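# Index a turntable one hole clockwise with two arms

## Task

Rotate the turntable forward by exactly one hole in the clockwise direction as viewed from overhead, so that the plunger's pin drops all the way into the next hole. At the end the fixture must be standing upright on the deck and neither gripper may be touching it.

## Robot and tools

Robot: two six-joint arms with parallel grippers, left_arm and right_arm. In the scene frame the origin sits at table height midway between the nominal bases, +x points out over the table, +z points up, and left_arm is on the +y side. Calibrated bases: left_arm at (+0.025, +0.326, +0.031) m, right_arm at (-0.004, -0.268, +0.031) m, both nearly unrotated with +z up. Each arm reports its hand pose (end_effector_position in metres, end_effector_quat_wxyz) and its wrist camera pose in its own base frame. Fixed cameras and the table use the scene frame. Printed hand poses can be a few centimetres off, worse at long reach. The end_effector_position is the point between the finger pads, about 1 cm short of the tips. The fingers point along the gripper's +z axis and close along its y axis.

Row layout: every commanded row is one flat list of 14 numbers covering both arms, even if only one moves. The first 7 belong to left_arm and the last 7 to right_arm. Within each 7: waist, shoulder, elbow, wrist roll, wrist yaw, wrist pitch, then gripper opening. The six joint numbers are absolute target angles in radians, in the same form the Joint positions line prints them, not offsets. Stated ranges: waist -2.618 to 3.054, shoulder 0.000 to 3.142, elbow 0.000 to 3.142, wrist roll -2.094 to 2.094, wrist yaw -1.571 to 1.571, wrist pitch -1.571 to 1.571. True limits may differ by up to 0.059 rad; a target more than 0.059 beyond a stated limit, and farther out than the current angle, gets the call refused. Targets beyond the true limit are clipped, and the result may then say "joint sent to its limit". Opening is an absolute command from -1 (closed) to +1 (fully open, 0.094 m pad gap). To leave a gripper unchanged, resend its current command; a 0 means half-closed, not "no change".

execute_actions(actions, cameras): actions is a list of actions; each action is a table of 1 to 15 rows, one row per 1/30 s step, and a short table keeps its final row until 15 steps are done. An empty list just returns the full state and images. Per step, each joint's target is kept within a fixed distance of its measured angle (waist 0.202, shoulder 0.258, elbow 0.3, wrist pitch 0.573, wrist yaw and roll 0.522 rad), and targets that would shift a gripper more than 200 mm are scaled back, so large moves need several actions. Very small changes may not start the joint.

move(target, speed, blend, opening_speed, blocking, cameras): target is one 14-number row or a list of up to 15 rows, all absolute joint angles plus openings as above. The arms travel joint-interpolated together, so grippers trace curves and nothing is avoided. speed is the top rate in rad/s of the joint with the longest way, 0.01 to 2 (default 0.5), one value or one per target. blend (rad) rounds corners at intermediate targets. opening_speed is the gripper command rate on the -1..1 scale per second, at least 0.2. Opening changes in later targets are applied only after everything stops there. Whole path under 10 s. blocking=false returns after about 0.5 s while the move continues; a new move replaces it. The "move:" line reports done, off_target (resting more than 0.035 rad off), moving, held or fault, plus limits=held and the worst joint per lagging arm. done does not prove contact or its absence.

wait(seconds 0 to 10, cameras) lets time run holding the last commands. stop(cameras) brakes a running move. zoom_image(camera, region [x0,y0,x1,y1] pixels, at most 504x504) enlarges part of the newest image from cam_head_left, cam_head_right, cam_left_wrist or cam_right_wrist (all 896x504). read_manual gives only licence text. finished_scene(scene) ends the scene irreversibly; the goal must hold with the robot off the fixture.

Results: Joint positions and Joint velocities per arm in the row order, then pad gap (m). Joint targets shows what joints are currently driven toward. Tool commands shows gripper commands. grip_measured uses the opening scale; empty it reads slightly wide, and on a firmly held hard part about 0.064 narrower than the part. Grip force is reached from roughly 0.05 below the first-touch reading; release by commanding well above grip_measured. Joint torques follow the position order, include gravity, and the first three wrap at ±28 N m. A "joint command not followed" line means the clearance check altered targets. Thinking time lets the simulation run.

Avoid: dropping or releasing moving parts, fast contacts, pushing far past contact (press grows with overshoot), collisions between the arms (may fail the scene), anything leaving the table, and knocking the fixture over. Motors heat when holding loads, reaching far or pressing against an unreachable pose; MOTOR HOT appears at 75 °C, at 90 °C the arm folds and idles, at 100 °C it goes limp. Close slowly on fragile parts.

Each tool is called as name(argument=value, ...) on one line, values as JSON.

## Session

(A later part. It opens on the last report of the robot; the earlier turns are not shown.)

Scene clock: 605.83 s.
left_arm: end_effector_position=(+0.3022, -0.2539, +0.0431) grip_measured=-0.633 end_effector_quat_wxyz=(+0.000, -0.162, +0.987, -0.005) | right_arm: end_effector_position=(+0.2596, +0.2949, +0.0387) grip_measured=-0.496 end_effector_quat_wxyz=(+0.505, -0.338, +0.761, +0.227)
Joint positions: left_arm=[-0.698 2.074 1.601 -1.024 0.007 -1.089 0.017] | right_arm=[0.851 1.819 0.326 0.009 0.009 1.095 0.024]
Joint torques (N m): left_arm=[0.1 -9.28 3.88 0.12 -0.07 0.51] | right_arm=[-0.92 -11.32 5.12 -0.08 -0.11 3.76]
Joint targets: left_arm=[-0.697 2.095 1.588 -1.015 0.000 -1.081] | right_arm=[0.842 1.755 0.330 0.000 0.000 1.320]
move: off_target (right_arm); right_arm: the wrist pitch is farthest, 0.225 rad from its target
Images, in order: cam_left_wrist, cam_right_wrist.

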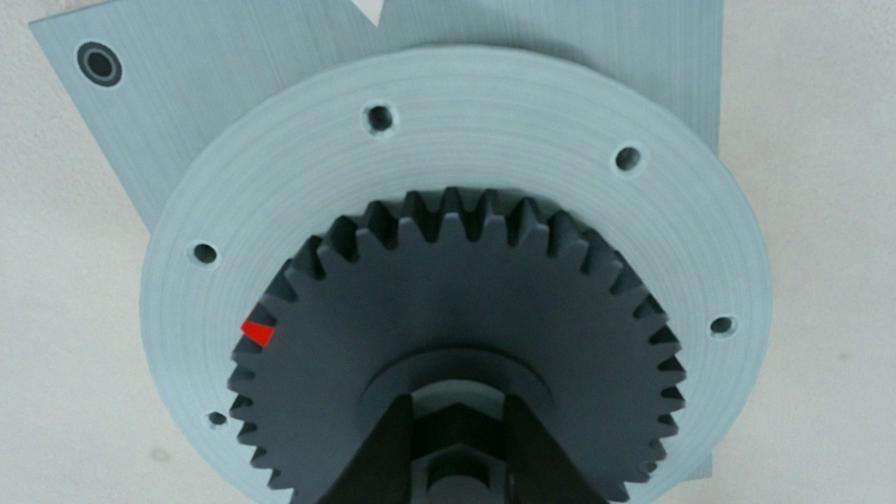

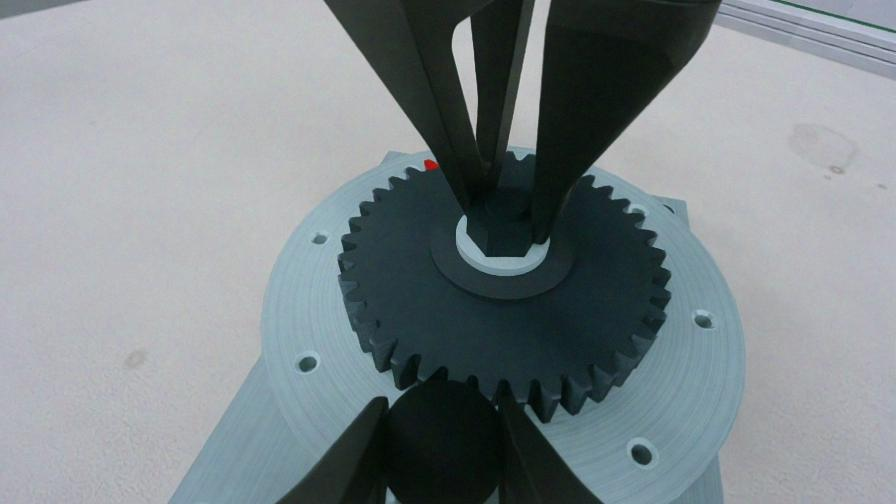

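move(target=[-0.697,2.095,1.588,-1.015,0,-1.081,-0.75,0.842,1.745,0.345,0,0,1.42,-0.8], speed=0.1, cameras=["cam_right_wrist","cam_left_wrist"])

zoom_image(camera="cam_right_wrist", region=[250, 204, 650, 504])

Scene clock: 615.13 s.
left_arm: end_effector_position=(+0.3022, -0.2540, +0.0431) grip_measured=-0.633 end_effector_quat_wxyz=(+0.000, -0.162, +0.987, -0.006) | right_arm: end_effector_position=(+0.2599, +0.2953, +0.0420) grip_measured=-0.496 end_effector_quat_wxyz=(+0.511, -0.336, +0.757, +0.230)
Joint positions: left_arm=[-0.698 2.074 1.601 -1.024 0.007 -1.089 0.017] | right_arm=[0.851 1.819 0.322 0.009 0.009 1.115 0.024]
Joint torques (N m): left_arm=[0.1 -9.29 3.85 0.12 -0.06 0.51] | right_arm=[-0.92 -12.04 7.02 -0.08 -0.1 4.51]
Heat: left arm: 37 °C; right arm: 50 °C.
Joint targets: left_arm=[-0.697 2.095 1.588 -1.015 0.000 -1.081] | right_arm=[0.842 1.745 0.345 0.000 0.000 1.420]
move: off_target (right_arm); right_arm: the wrist pitch is farthest, 0.305 rad from its target
Images, in order: cam_left_wrist, cam_right_wrist.

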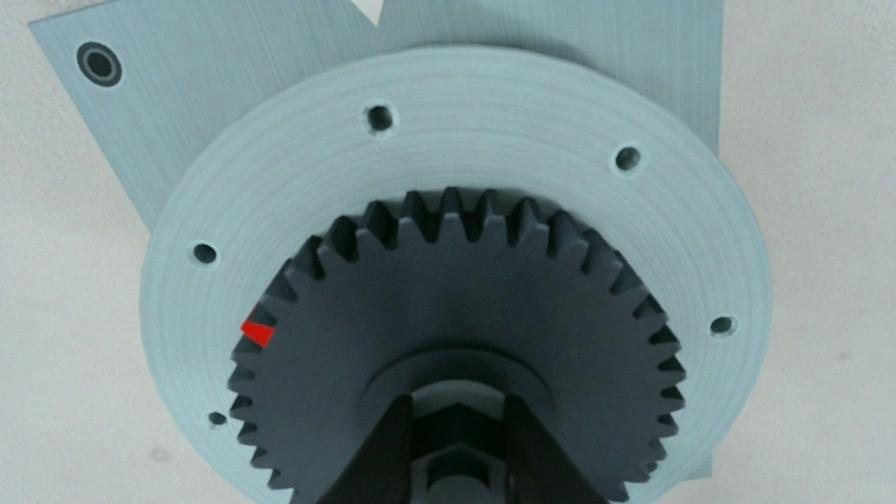

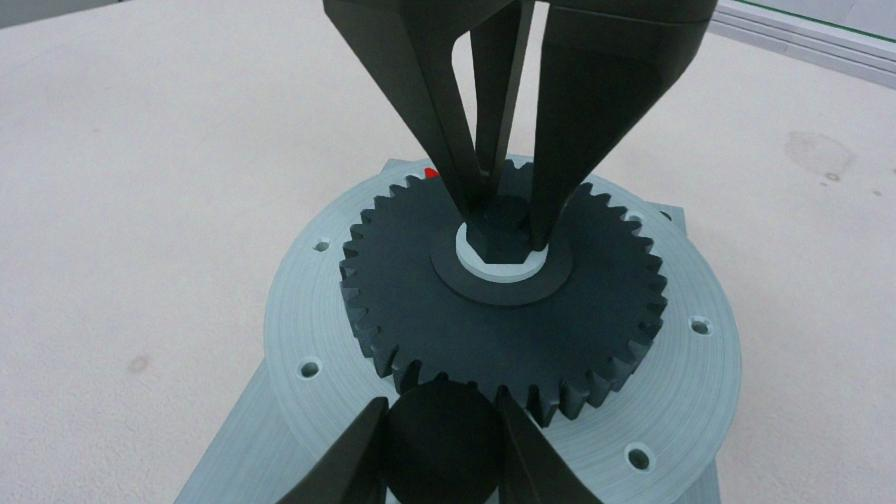

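Scaled by 1.260 from the camera's 896x504 image, which has a finer 1280x720 frame.

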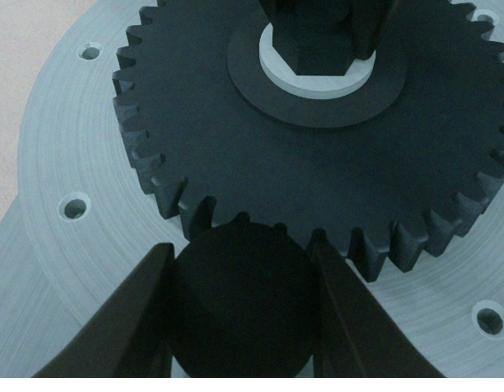

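move(target=[-0.697,2.095,1.588,-0.90,0,-1.081,-0.75,0.842,1.735,0.345,0,0,1.45,-0.8], speed=0.15, cameras=["cam_right_wrist","cam_left_wrist"])

Scene clock: 627.07 s.
left_arm: end_effector_position=(+0.3022, -0.2545, +0.0431) grip_measured=-0.633 end_effector_quat_wxyz=(+0.000, -0.109, +0.994, -0.007) | right_arm: end_effector_position=(+0.2600, +0.2954, +0.0427) grip_measured=-0.496 end_effector_quat_wxyz=(+0.512, -0.336, +0.756, +0.231)
Joint positions: left_arm=[-0.698 2.074 1.601 -0.917 0.009 -1.087 0.017] | right_arm=[0.851 1.819 0.321 0.009 0.009 1.119 0.024]
Joint torques (N m): left_arm=[0.13 -9.31 3.85 0.18 -0.08 0.51] | right_arm=[-0.9 -12.86 7.08 -0.08 -0.1 4.73]
Heat: left arm: 38 °C; right arm: 65 °C.
Joint targets: left_arm=[-0.697 2.095 1.588 -0.900 0.000 -1.081] | right_arm=[0.842 1.735 0.345 0.000 0.000 1.450]
move: off_target (right_arm); right_arm: the wrist pitch is farthest, 0.331 rad from its target
Images, in order: cam_left_wrist, cam_right_wrist.

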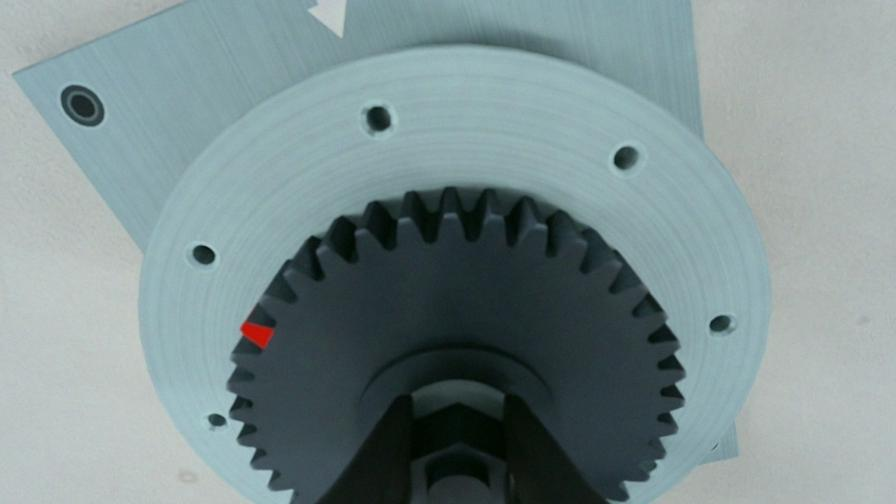

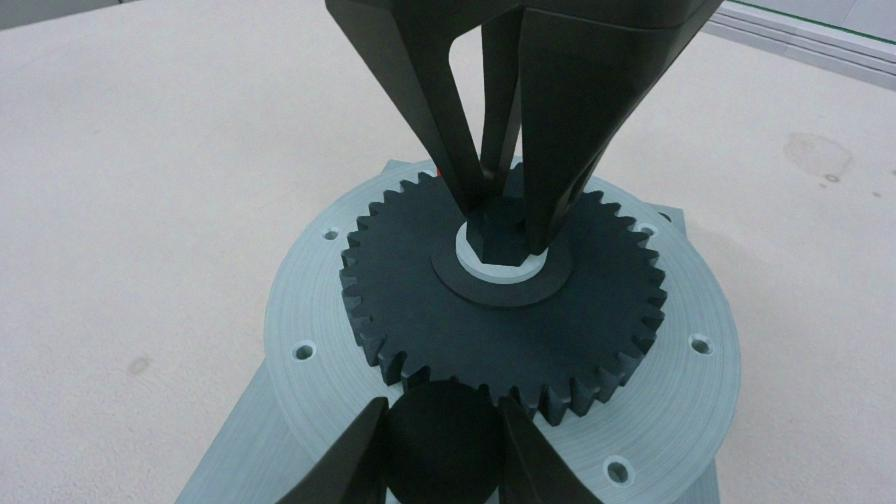

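move(target=[-0.697,2.095,1.588,-0.70,0,-1.081,-0.75,0.842,1.745,0.345,0,0,1.40,-0.8], speed=0.3, cameras=["cam_left_wrist"])

move(target=[-0.697,2.095,1.588,-0.70,0,-1.081,-0.75,0.842,1.82,0.34,0,0,1.13,-0.8], speed=0.3, cameras=["cam_right_wrist","cam_left_wrist"])

Scene clock: 635.30 s.
left_arm: end_effector_position=(+0.3025, -0.2557, +0.0431) grip_measured=-0.633 end_effector_quat_wxyz=(+0.001, -0.009, +1.000, -0.009) | right_arm: end_effector_position=(+0.2599, +0.2953, +0.0424) grip_measured=-0.496 end_effector_quat_wxyz=(+0.511, -0.336, +0.757, +0.230)
Joint positions: left_arm=[-0.699 2.074 1.601 -0.717 0.012 -1.083 0.017] | right_arm=[0.851 1.819 0.321 0.009 0.009 1.118 0.024]
Joint torques (N m): left_arm=[0.17 -9.32 3.85 0.21 -0.12 0.47] | right_arm=[-0.92 -12.01 7.12 -0.06 -0.12 4.29]
Heat: left arm: 38 °C; right arm: 71 °C.
Joint targets: left_arm=[-0.697 2.095 1.588 -0.700 0.000 -1.081] | right_arm=[0.842 1.745 0.345 0.000 0.000 1.400]
move: off_target (right_arm); right_arm: the wrist pitch is farthest, 0.282 rad from its target
Images, in order: cam_left_wrist.

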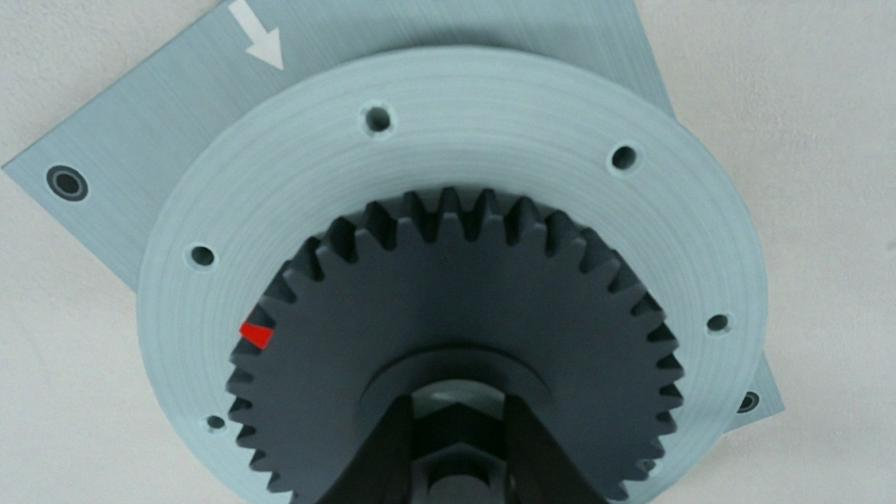

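Scene clock: 636.47 s.
left_arm: end_effector_position=(+0.3025, -0.2557, +0.0431) grip_measured=-0.633 end_effector_quat_wxyz=(+0.001, -0.009, +1.000, -0.009) | right_arm: end_effector_position=(+0.2590, +0.2943, +0.0382) grip_measured=-0.496 end_effector_quat_wxyz=(+0.504, -0.338, +0.761, +0.227)
Joint positions: left_arm=[-0.699 2.074 1.601 -0.717 0.012 -1.083 0.017] | right_arm=[0.851 1.819 0.323 0.009 0.009 1.097 0.024]
Joint torques (N m): left_arm=[0.14 -9.31 3.85 0.2 -0.11 0.47] | right_arm=[-0.84 -6 6.45 -0.06 -0.11 2.01]
Joint targets: left_arm=[-0.697 2.095 1.588 -0.700 0.000 -1.081] | right_arm=[0.842 1.820 0.340 0.000 0.000 1.130]
move: done
Images, in order: cam_left_wrist, cam_right_wrist.

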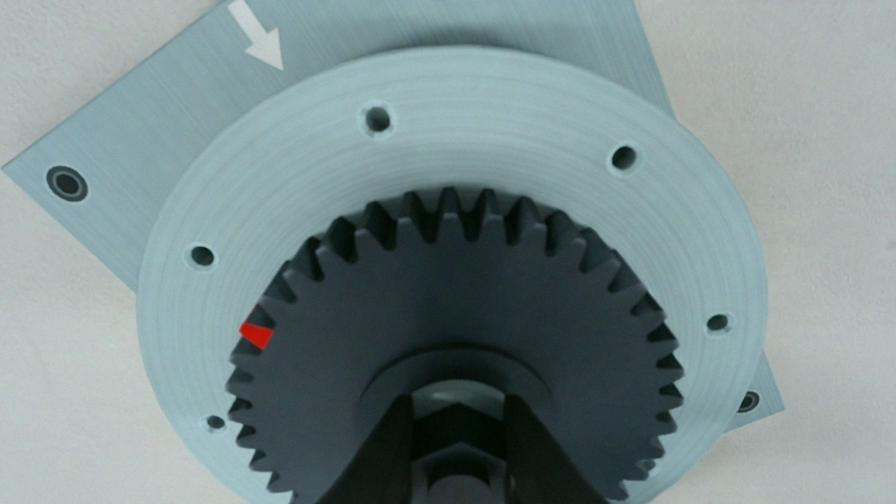

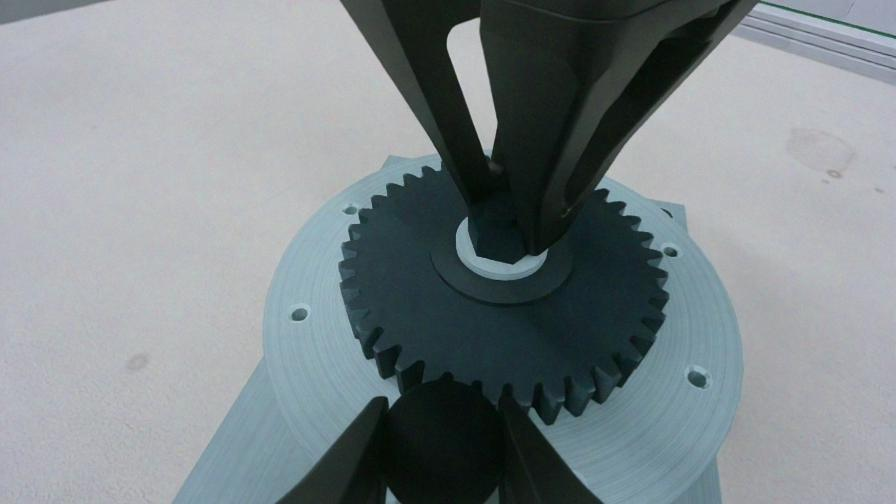

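move(target=[-0.697,2.095,1.588,-0.224,0,-1.081,-0.75,0.842,1.82,0.34,0,0,1.13,-0.8], speed=0.3, cameras=["cam_right_wrist","cam_left_wrist"])

Scene clock: 644.23 s.
left_arm: end_effector_position=(+0.3016, -0.2584, +0.0432) grip_measured=-0.633 end_effector_quat_wxyz=(+0.003, +0.216, +0.976, -0.015) | right_arm: end_effector_position=(+0.2590, +0.2943, +0.0382) grip_measured=-0.496 end_effector_quat_wxyz=(+0.504, -0.338, +0.761, +0.227)
Joint positions: left_arm=[-0.7 2.074 1.601 -0.264 0.024 -1.079 0.017] | right_arm=[0.851 1.819 0.323 0.009 0.009 1.097 0.024]
Joint torques (N m): left_arm=[0.27 -9.32 3.88 0.46 -0.22 0.42] | right_arm=[-0.92 -5.96 6.42 -0.05 -0.11 2]
Heat: left arm: 38 °C; right arm: 61 °C.
Joint targets: left_arm=[-0.697 2.095 1.588 -0.224 0.000 -1.081] | right_arm=[0.842 1.820 0.340 0.000 0.000 1.130]
move: off_target (left_arm); left_arm: the wrist roll is farthest, 0.040 rad from its target
Images, in order: cam_left_wrist, cam_right_wrist.

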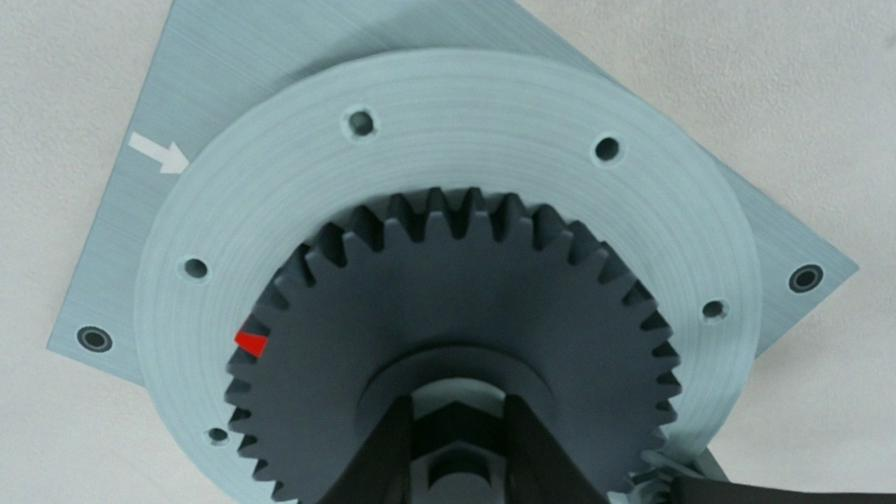

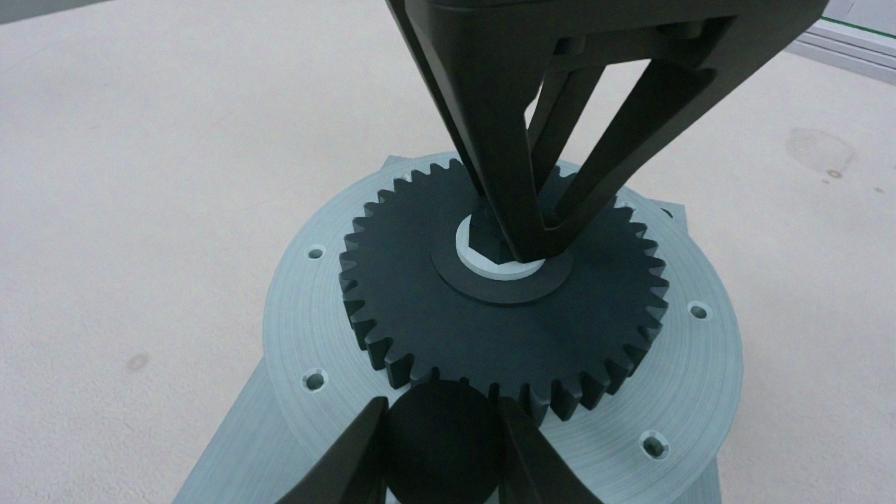

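move(target=[-0.697,2.095,1.588,-0.195,0,-1.081,-0.75,0.842,1.82,0.34,0,0,1.13,-0.8], speed=0.1, cameras=["cam_left_wrist"])

move(target=[-0.697,2.095,1.588,-0.195,0,-1.081,-0.75,0.842,1.86,0.335,0,0,1.06,-0.8], speed=0.1, cameras=["cam_right_wrist","cam_left_wrist"])

Scene clock: 654.73 s.
left_arm: end_effector_position=(+0.3016, -0.2586, +0.0432) grip_measured=-0.633 end_effector_quat_wxyz=(+0.003, +0.231, +0.973, -0.015) | right_arm: end_effector_position=(+0.2590, +0.2943, +0.0382) grip_measured=-0.496 end_effector_quat_wxyz=(+0.504, -0.338, +0.761, +0.227)
Joint positions: left_arm=[-0.7 2.074 1.601 -0.235 0.025 -1.079 0.017] | right_arm=[0.851 1.819 0.323 0.009 0.009 1.097 0.024]
Joint torques (N m): left_arm=[0.29 -9.35 3.86 0.42 -0.23 0.42] | right_arm=[-0.85 -5.98 6.42 -0.06 -0.11 2.01]
Heat: left arm: 38 °C; right arm: 55 °C.
Joint targets: left_arm=[-0.697 2.095 1.588 -0.195 0.000 -1.081] | right_arm=[0.842 1.820 0.340 0.000 0.000 1.130]
move: off_target (left_arm); left_arm: the wrist roll is farthest, 0.040 rad from its target
Images, in order: cam_left_wrist.

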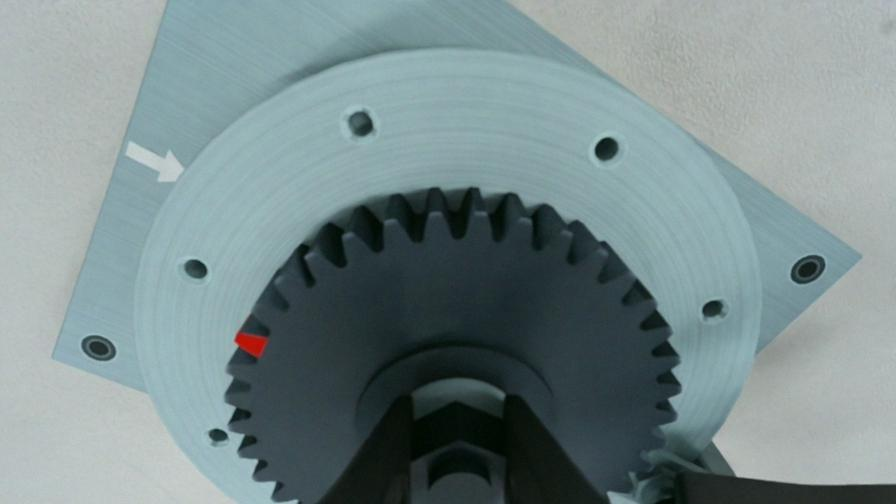

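Scene clock: 655.73 s.
left_arm: end_effector_position=(+0.3016, -0.2586, +0.0432) grip_measured=-0.633 end_effector_quat_wxyz=(+0.003, +0.232, +0.973, -0.015) | right_arm: end_effector_position=(+0.2592, +0.2945, +0.0372) grip_measured=-0.496 end_effector_quat_wxyz=(+0.505, -0.338, +0.761, +0.227)
Joint positions: left_arm=[-0.7 2.074 1.601 -0.233 0.025 -1.078 0.017] | right_arm=[0.851 1.829 0.323 0.009 0.009 1.108 0.024]
Joint torques (N m): left_arm=[0.23 -9.35 3.88 0.45 -0.22 0.41] | right_arm=[-0.88 -3.77 5.86 -0.07 -0.11 1.29]
Joint targets: left_arm=[-0.697 2.095 1.588 -0.195 0.000 -1.081] | right_arm=[0.842 1.860 0.335 0.000 0.000 1.060]
move: off_target (left_arm, right_arm); left_arm: the wrist roll is farthest, 0.038 rad from its target; right_arm: the wrist pitch is farthest, 0.048 rad from its target
Images, in order: cam_left_wrist, cam_right_wrist.

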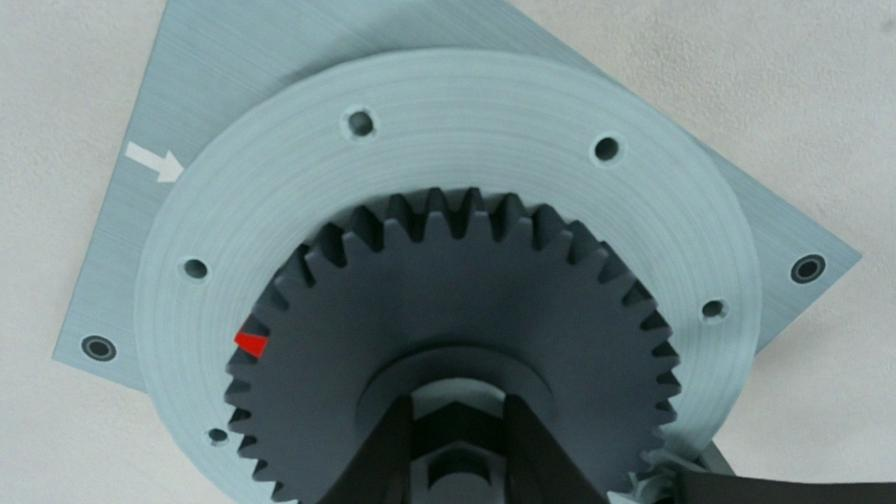

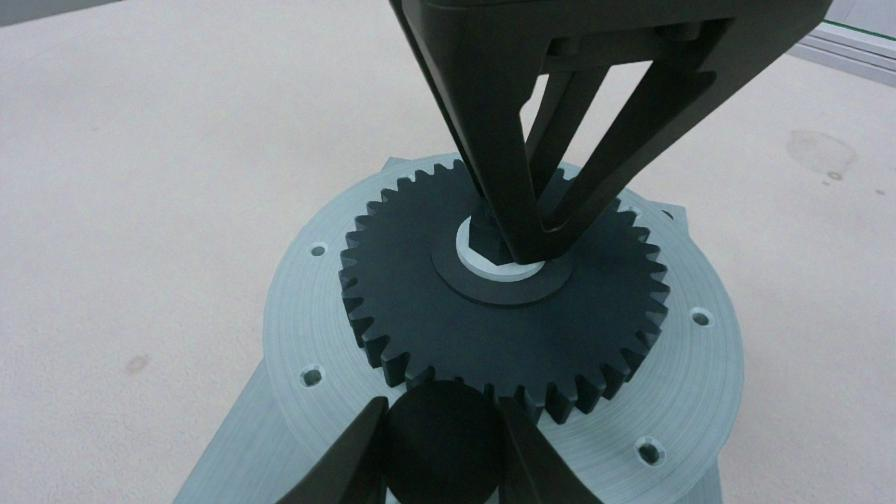

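move(target=[-0.697,2.095,1.588,-0.155,0,-1.081,-0.75,0.842,1.86,0.335,0,0,1.06,-0.8], speed=0.1, cameras=["cam_left_wrist","cam_right_wrist"])

move(target=[-0.697,2.095,1.588,-0.12,0,-1.081,-0.75,0.842,1.86,0.335,0,0,1.06,-0.8], speed=0.1, cameras=["cam_right_wrist","cam_left_wrist"])

Scene clock: 684.37 s.
left_arm: end_effector_position=(+0.3016, -0.2586, +0.0432) grip_measured=-0.634 end_effector_quat_wxyz=(+0.003, +0.244, +0.970, -0.015) | right_arm: end_effector_position=(+0.2592, +0.2945, +0.0370) grip_measured=-0.496 end_effector_quat_wxyz=(+0.505, -0.338, +0.761, +0.227)
Joint positions: left_arm=[-0.7 2.074 1.601 -0.207 0.025 -1.078 0.017] | right_arm=[0.851 1.829 0.323 0.009 0.009 1.108 0.024]
Joint torques (N m): left_arm=[0.21 -9.32 3.9 0.62 -0.23 0.42] | right_arm=[-0.9 -3.77 5.89 -0.05 -0.11 1.3]
Heat: left arm: 38 °C; right arm: 45 °C.
Joint targets: left_arm=[-0.697 2.095 1.588 -0.155 0.000 -1.081] | right_arm=[0.842 1.860 0.335 0.000 0.000 1.060]
move: off_target (left_arm, right_arm); left_arm: the wrist roll is farthest, 0.052 rad from its target; right_arm: the wrist pitch is farthest, 0.048 rad from its target
Images, in order: cam_left_wrist, cam_right_wrist.

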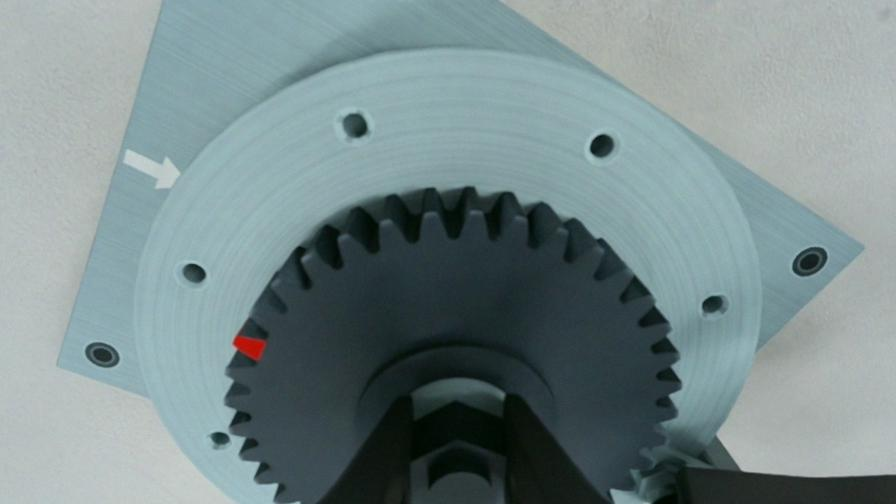

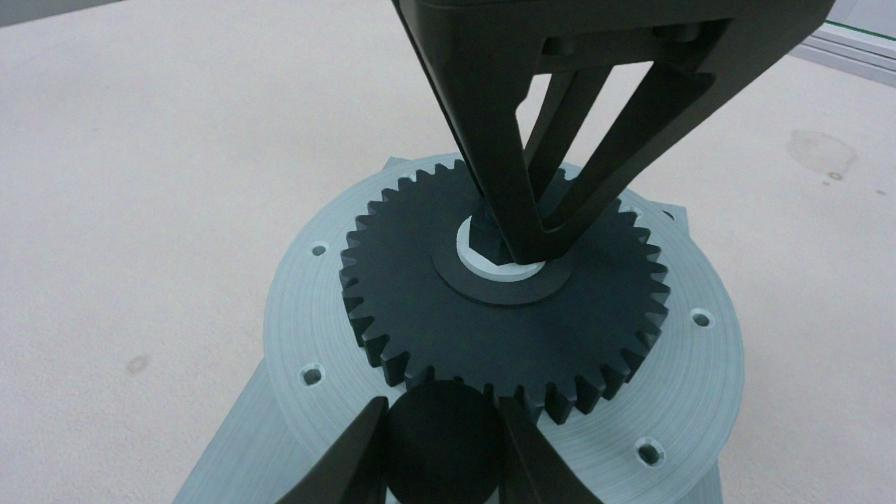

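Scene clock: 685.17 s.
left_arm: end_effector_position=(+0.3015, -0.2587, +0.0432) grip_measured=-0.634 end_effector_quat_wxyz=(+0.003, +0.264, +0.964, -0.015) | right_arm: end_effector_position=(+0.2591, +0.2947, +0.0333) grip_measured=-0.496 end_effector_quat_wxyz=(+0.500, -0.340, +0.764, +0.225)
Joint positions: left_arm=[-0.7 2.074 1.601 -0.166 0.025 -1.078 0.017] | right_arm=[0.851 1.838 0.328 0.008 0.008 1.101 0.024]
Joint torques (N m): left_arm=[0.25 -9.35 3.88 0.54 -0.24 0.41] | right_arm=[-0.91 -4.53 5.35 -0.06 -0.1 1.35]
Joint targets: left_arm=[-0.697 2.095 1.588 -0.120 0.000 -1.081] | right_arm=[0.842 1.860 0.335 0.000 0.000 1.060]
move: off_target (left_arm, right_arm); left_arm: the wrist roll is farthest, 0.046 rad from its target; right_arm: the wrist pitch is farthest, 0.041 rad from its target
Images, in order: cam_left_wrist, cam_right_wrist.

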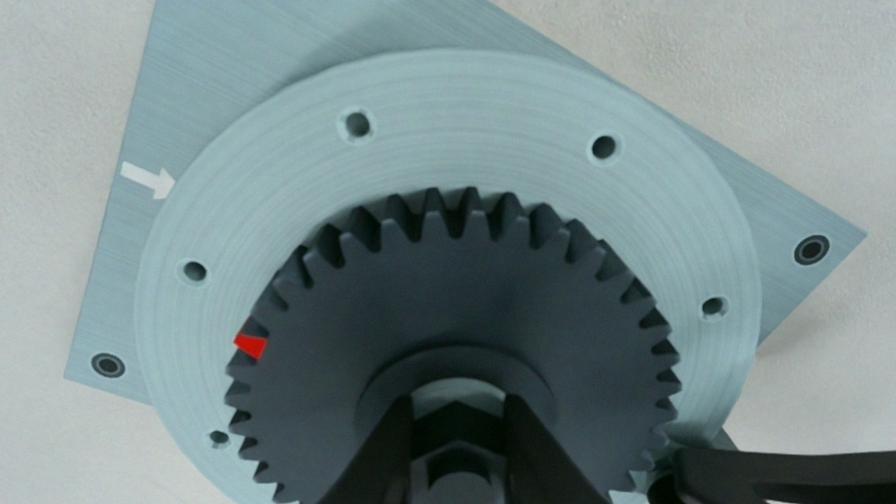

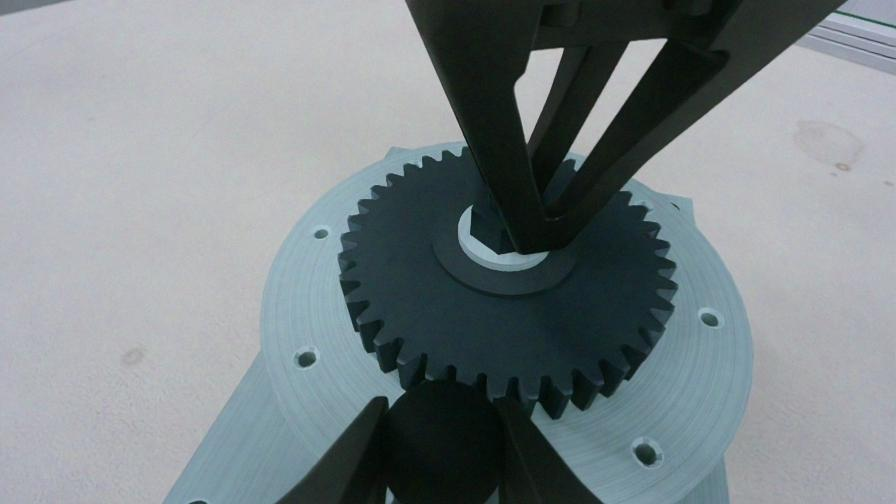

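move(target=[-0.697,2.095,1.588,-0.15,0,-1.081,-0.75,0.842,1.845,0.33,0,0,1.10,0.0], speed=0.1, opening_speed=0.6, cameras=["cam_right_wrist","cam_left_wrist"])

zoom_image(camera="cam_right_wrist", region=[250, 204, 650, 504])

Scene clock: 696.03 s.
left_arm: end_effector_position=(+0.3015, -0.2587, +0.0432) grip_measured=-0.634 end_effector_quat_wxyz=(+0.003, +0.263, +0.965, -0.015) | right_arm: end_effector_position=(+0.2592, +0.2948, +0.0336) grip_measured=-0.002 end_effector_quat_wxyz=(+0.501, -0.340, +0.764, +0.226)
Joint positions: left_arm=[-0.7 2.074 1.601 -0.169 0.025 -1.078 0.017] | right_arm=[0.851 1.838 0.328 0.008 0.008 1.102 0.047]
Joint torques (N m): left_arm=[0.28 -9.33 3.89 0.23 -0.23 0.42] | right_arm=[-0.84 -5.64 4.86 -0.06 -0.09 1.69]
Joint targets: left_arm=[-0.697 2.095 1.588 -0.150 0.000 -1.081] | right_arm=[0.842 1.845 0.330 0.000 0.000 1.100]
move: done
Images, in order: cam_left_wrist, cam_right_wrist.

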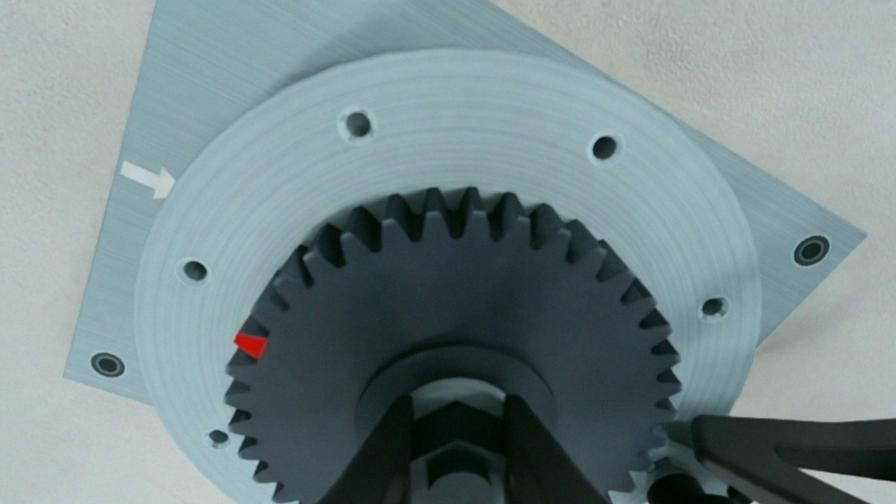

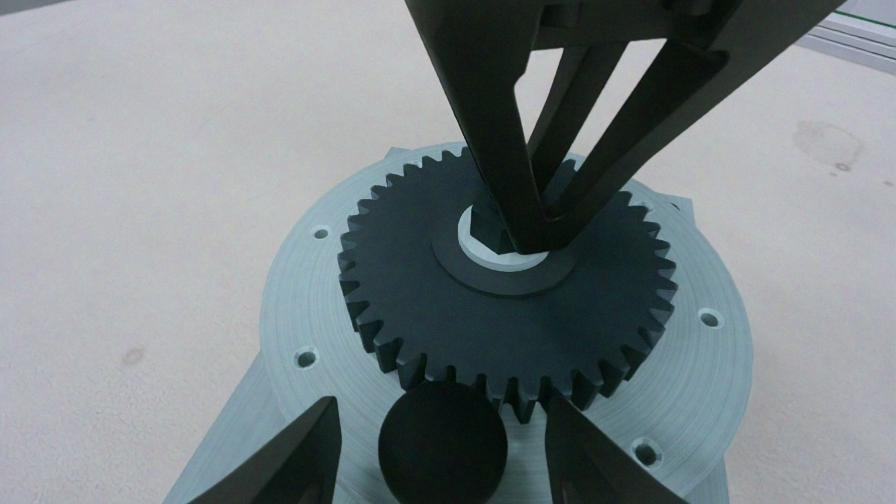

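Scaled by 1.260 from the camera's 896x504 image, which has a finer 1280x720 frame.

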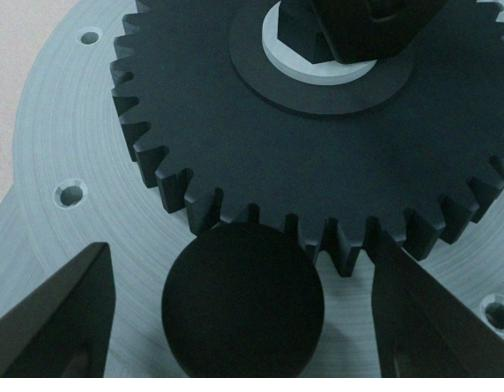

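move(target=[[-0.697,2.095,1.588,-0.15,0,-1.081,-0.75,0.842,1.70,0.175,0,0,1.142,0.0],[-0.697,2.095,1.588,-0.15,0.02,-1.081,-0.2,0.842,1.311,0.10,0,0,0.826,0.0],[-0.697,2.06,1.68,-0.15,0.02,-1.19,-0.2,0.842,1.311,0.10,0,0,0.826,0.0],[-0.697,1.95,1.75,-0.15,0.02,-1.35,-0.2,0.842,1.311,0.10,0,0,0.826,0.0]], speed=0.4)

zoom_image(camera="cam_right_wrist", region=[300, 100, 650, 450])

Scene clock: 708.97 s.
left_arm: end_effector_position=(+0.2838, -0.2442, +0.1137) grip_measured=-0.202 end_effector_quat_wxyz=(-0.006, +0.267, +0.964, -0.012) | right_arm: end_effector_position=(+0.2171, +0.2468, +0.0748) grip_measured=-0.002 end_effector_quat_wxyz=(+0.513, -0.336, +0.755, +0.231)
Joint positions: left_arm=[-0.7 1.97 1.731 -0.16 0.027 -1.333 0.038] | right_arm=[0.851 1.326 0.111 0.008 0.008 0.84 0.047]
Joint torques (N m): left_arm=[0.28 -12.3 6.48 0.12 -0.06 0.19] | right_arm=[-0.91 -4.08 5.49 -0.06 -0.1 1.59]
Joint targets: left_arm=[-0.697 1.950 1.750 -0.150 0.020 -1.350] | right_arm=[0.842 1.311 0.100 0.000 0.000 0.826]
move: done

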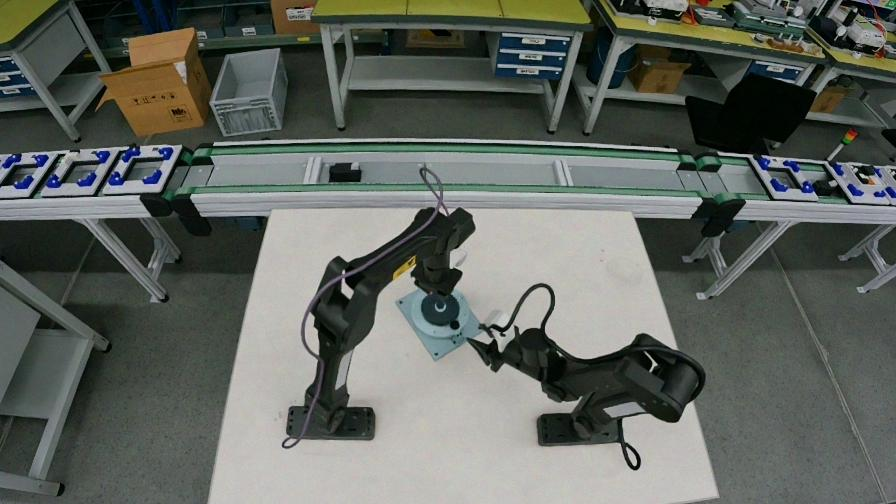

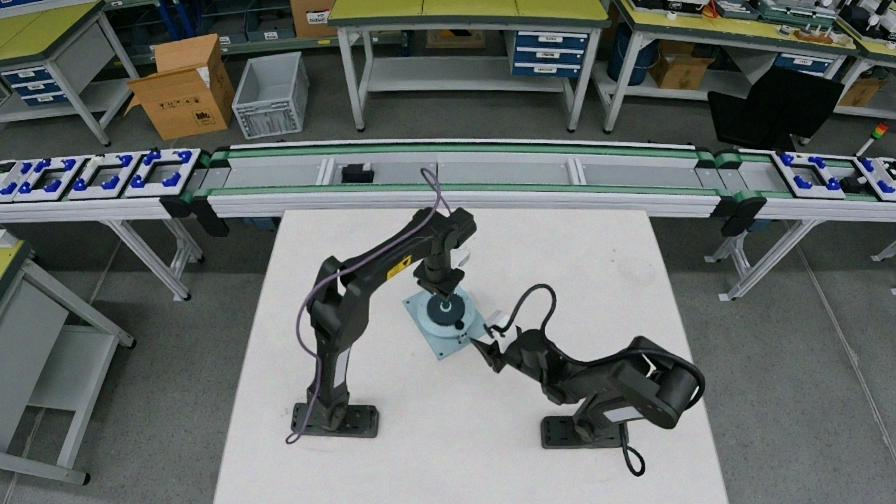

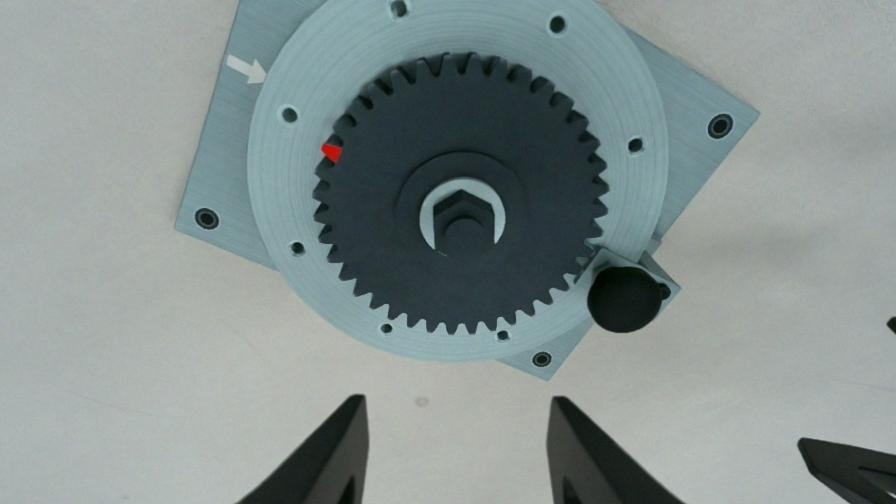

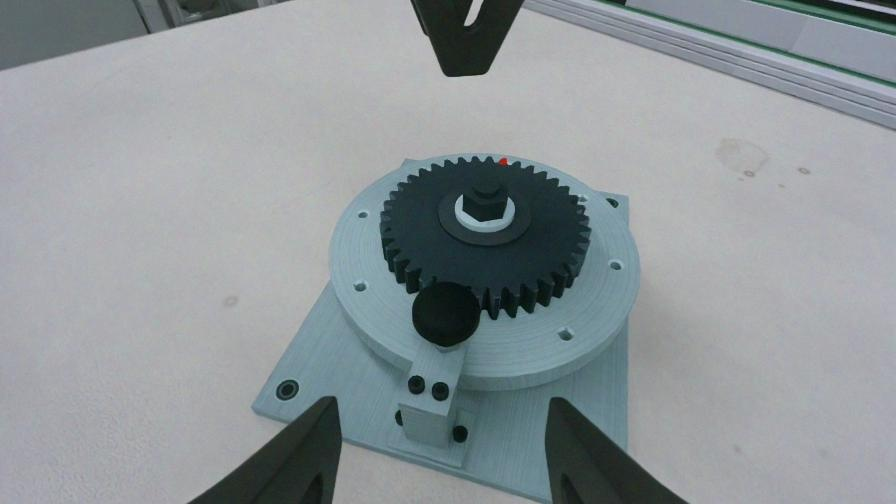

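Scaled by 1.440 from the camera's 896x504 image, which has a finer 1280x720 frame.

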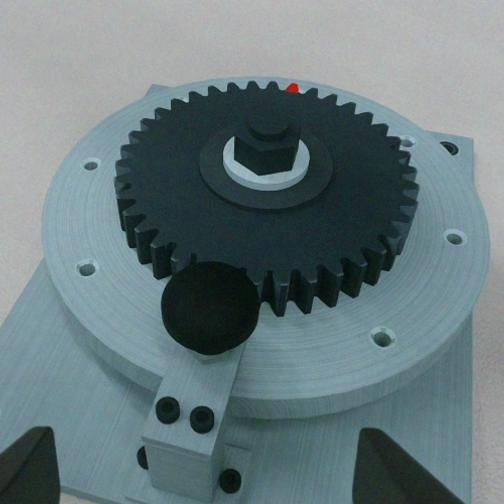

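finished_scene(scene=1)

The scene is finished: the task was done.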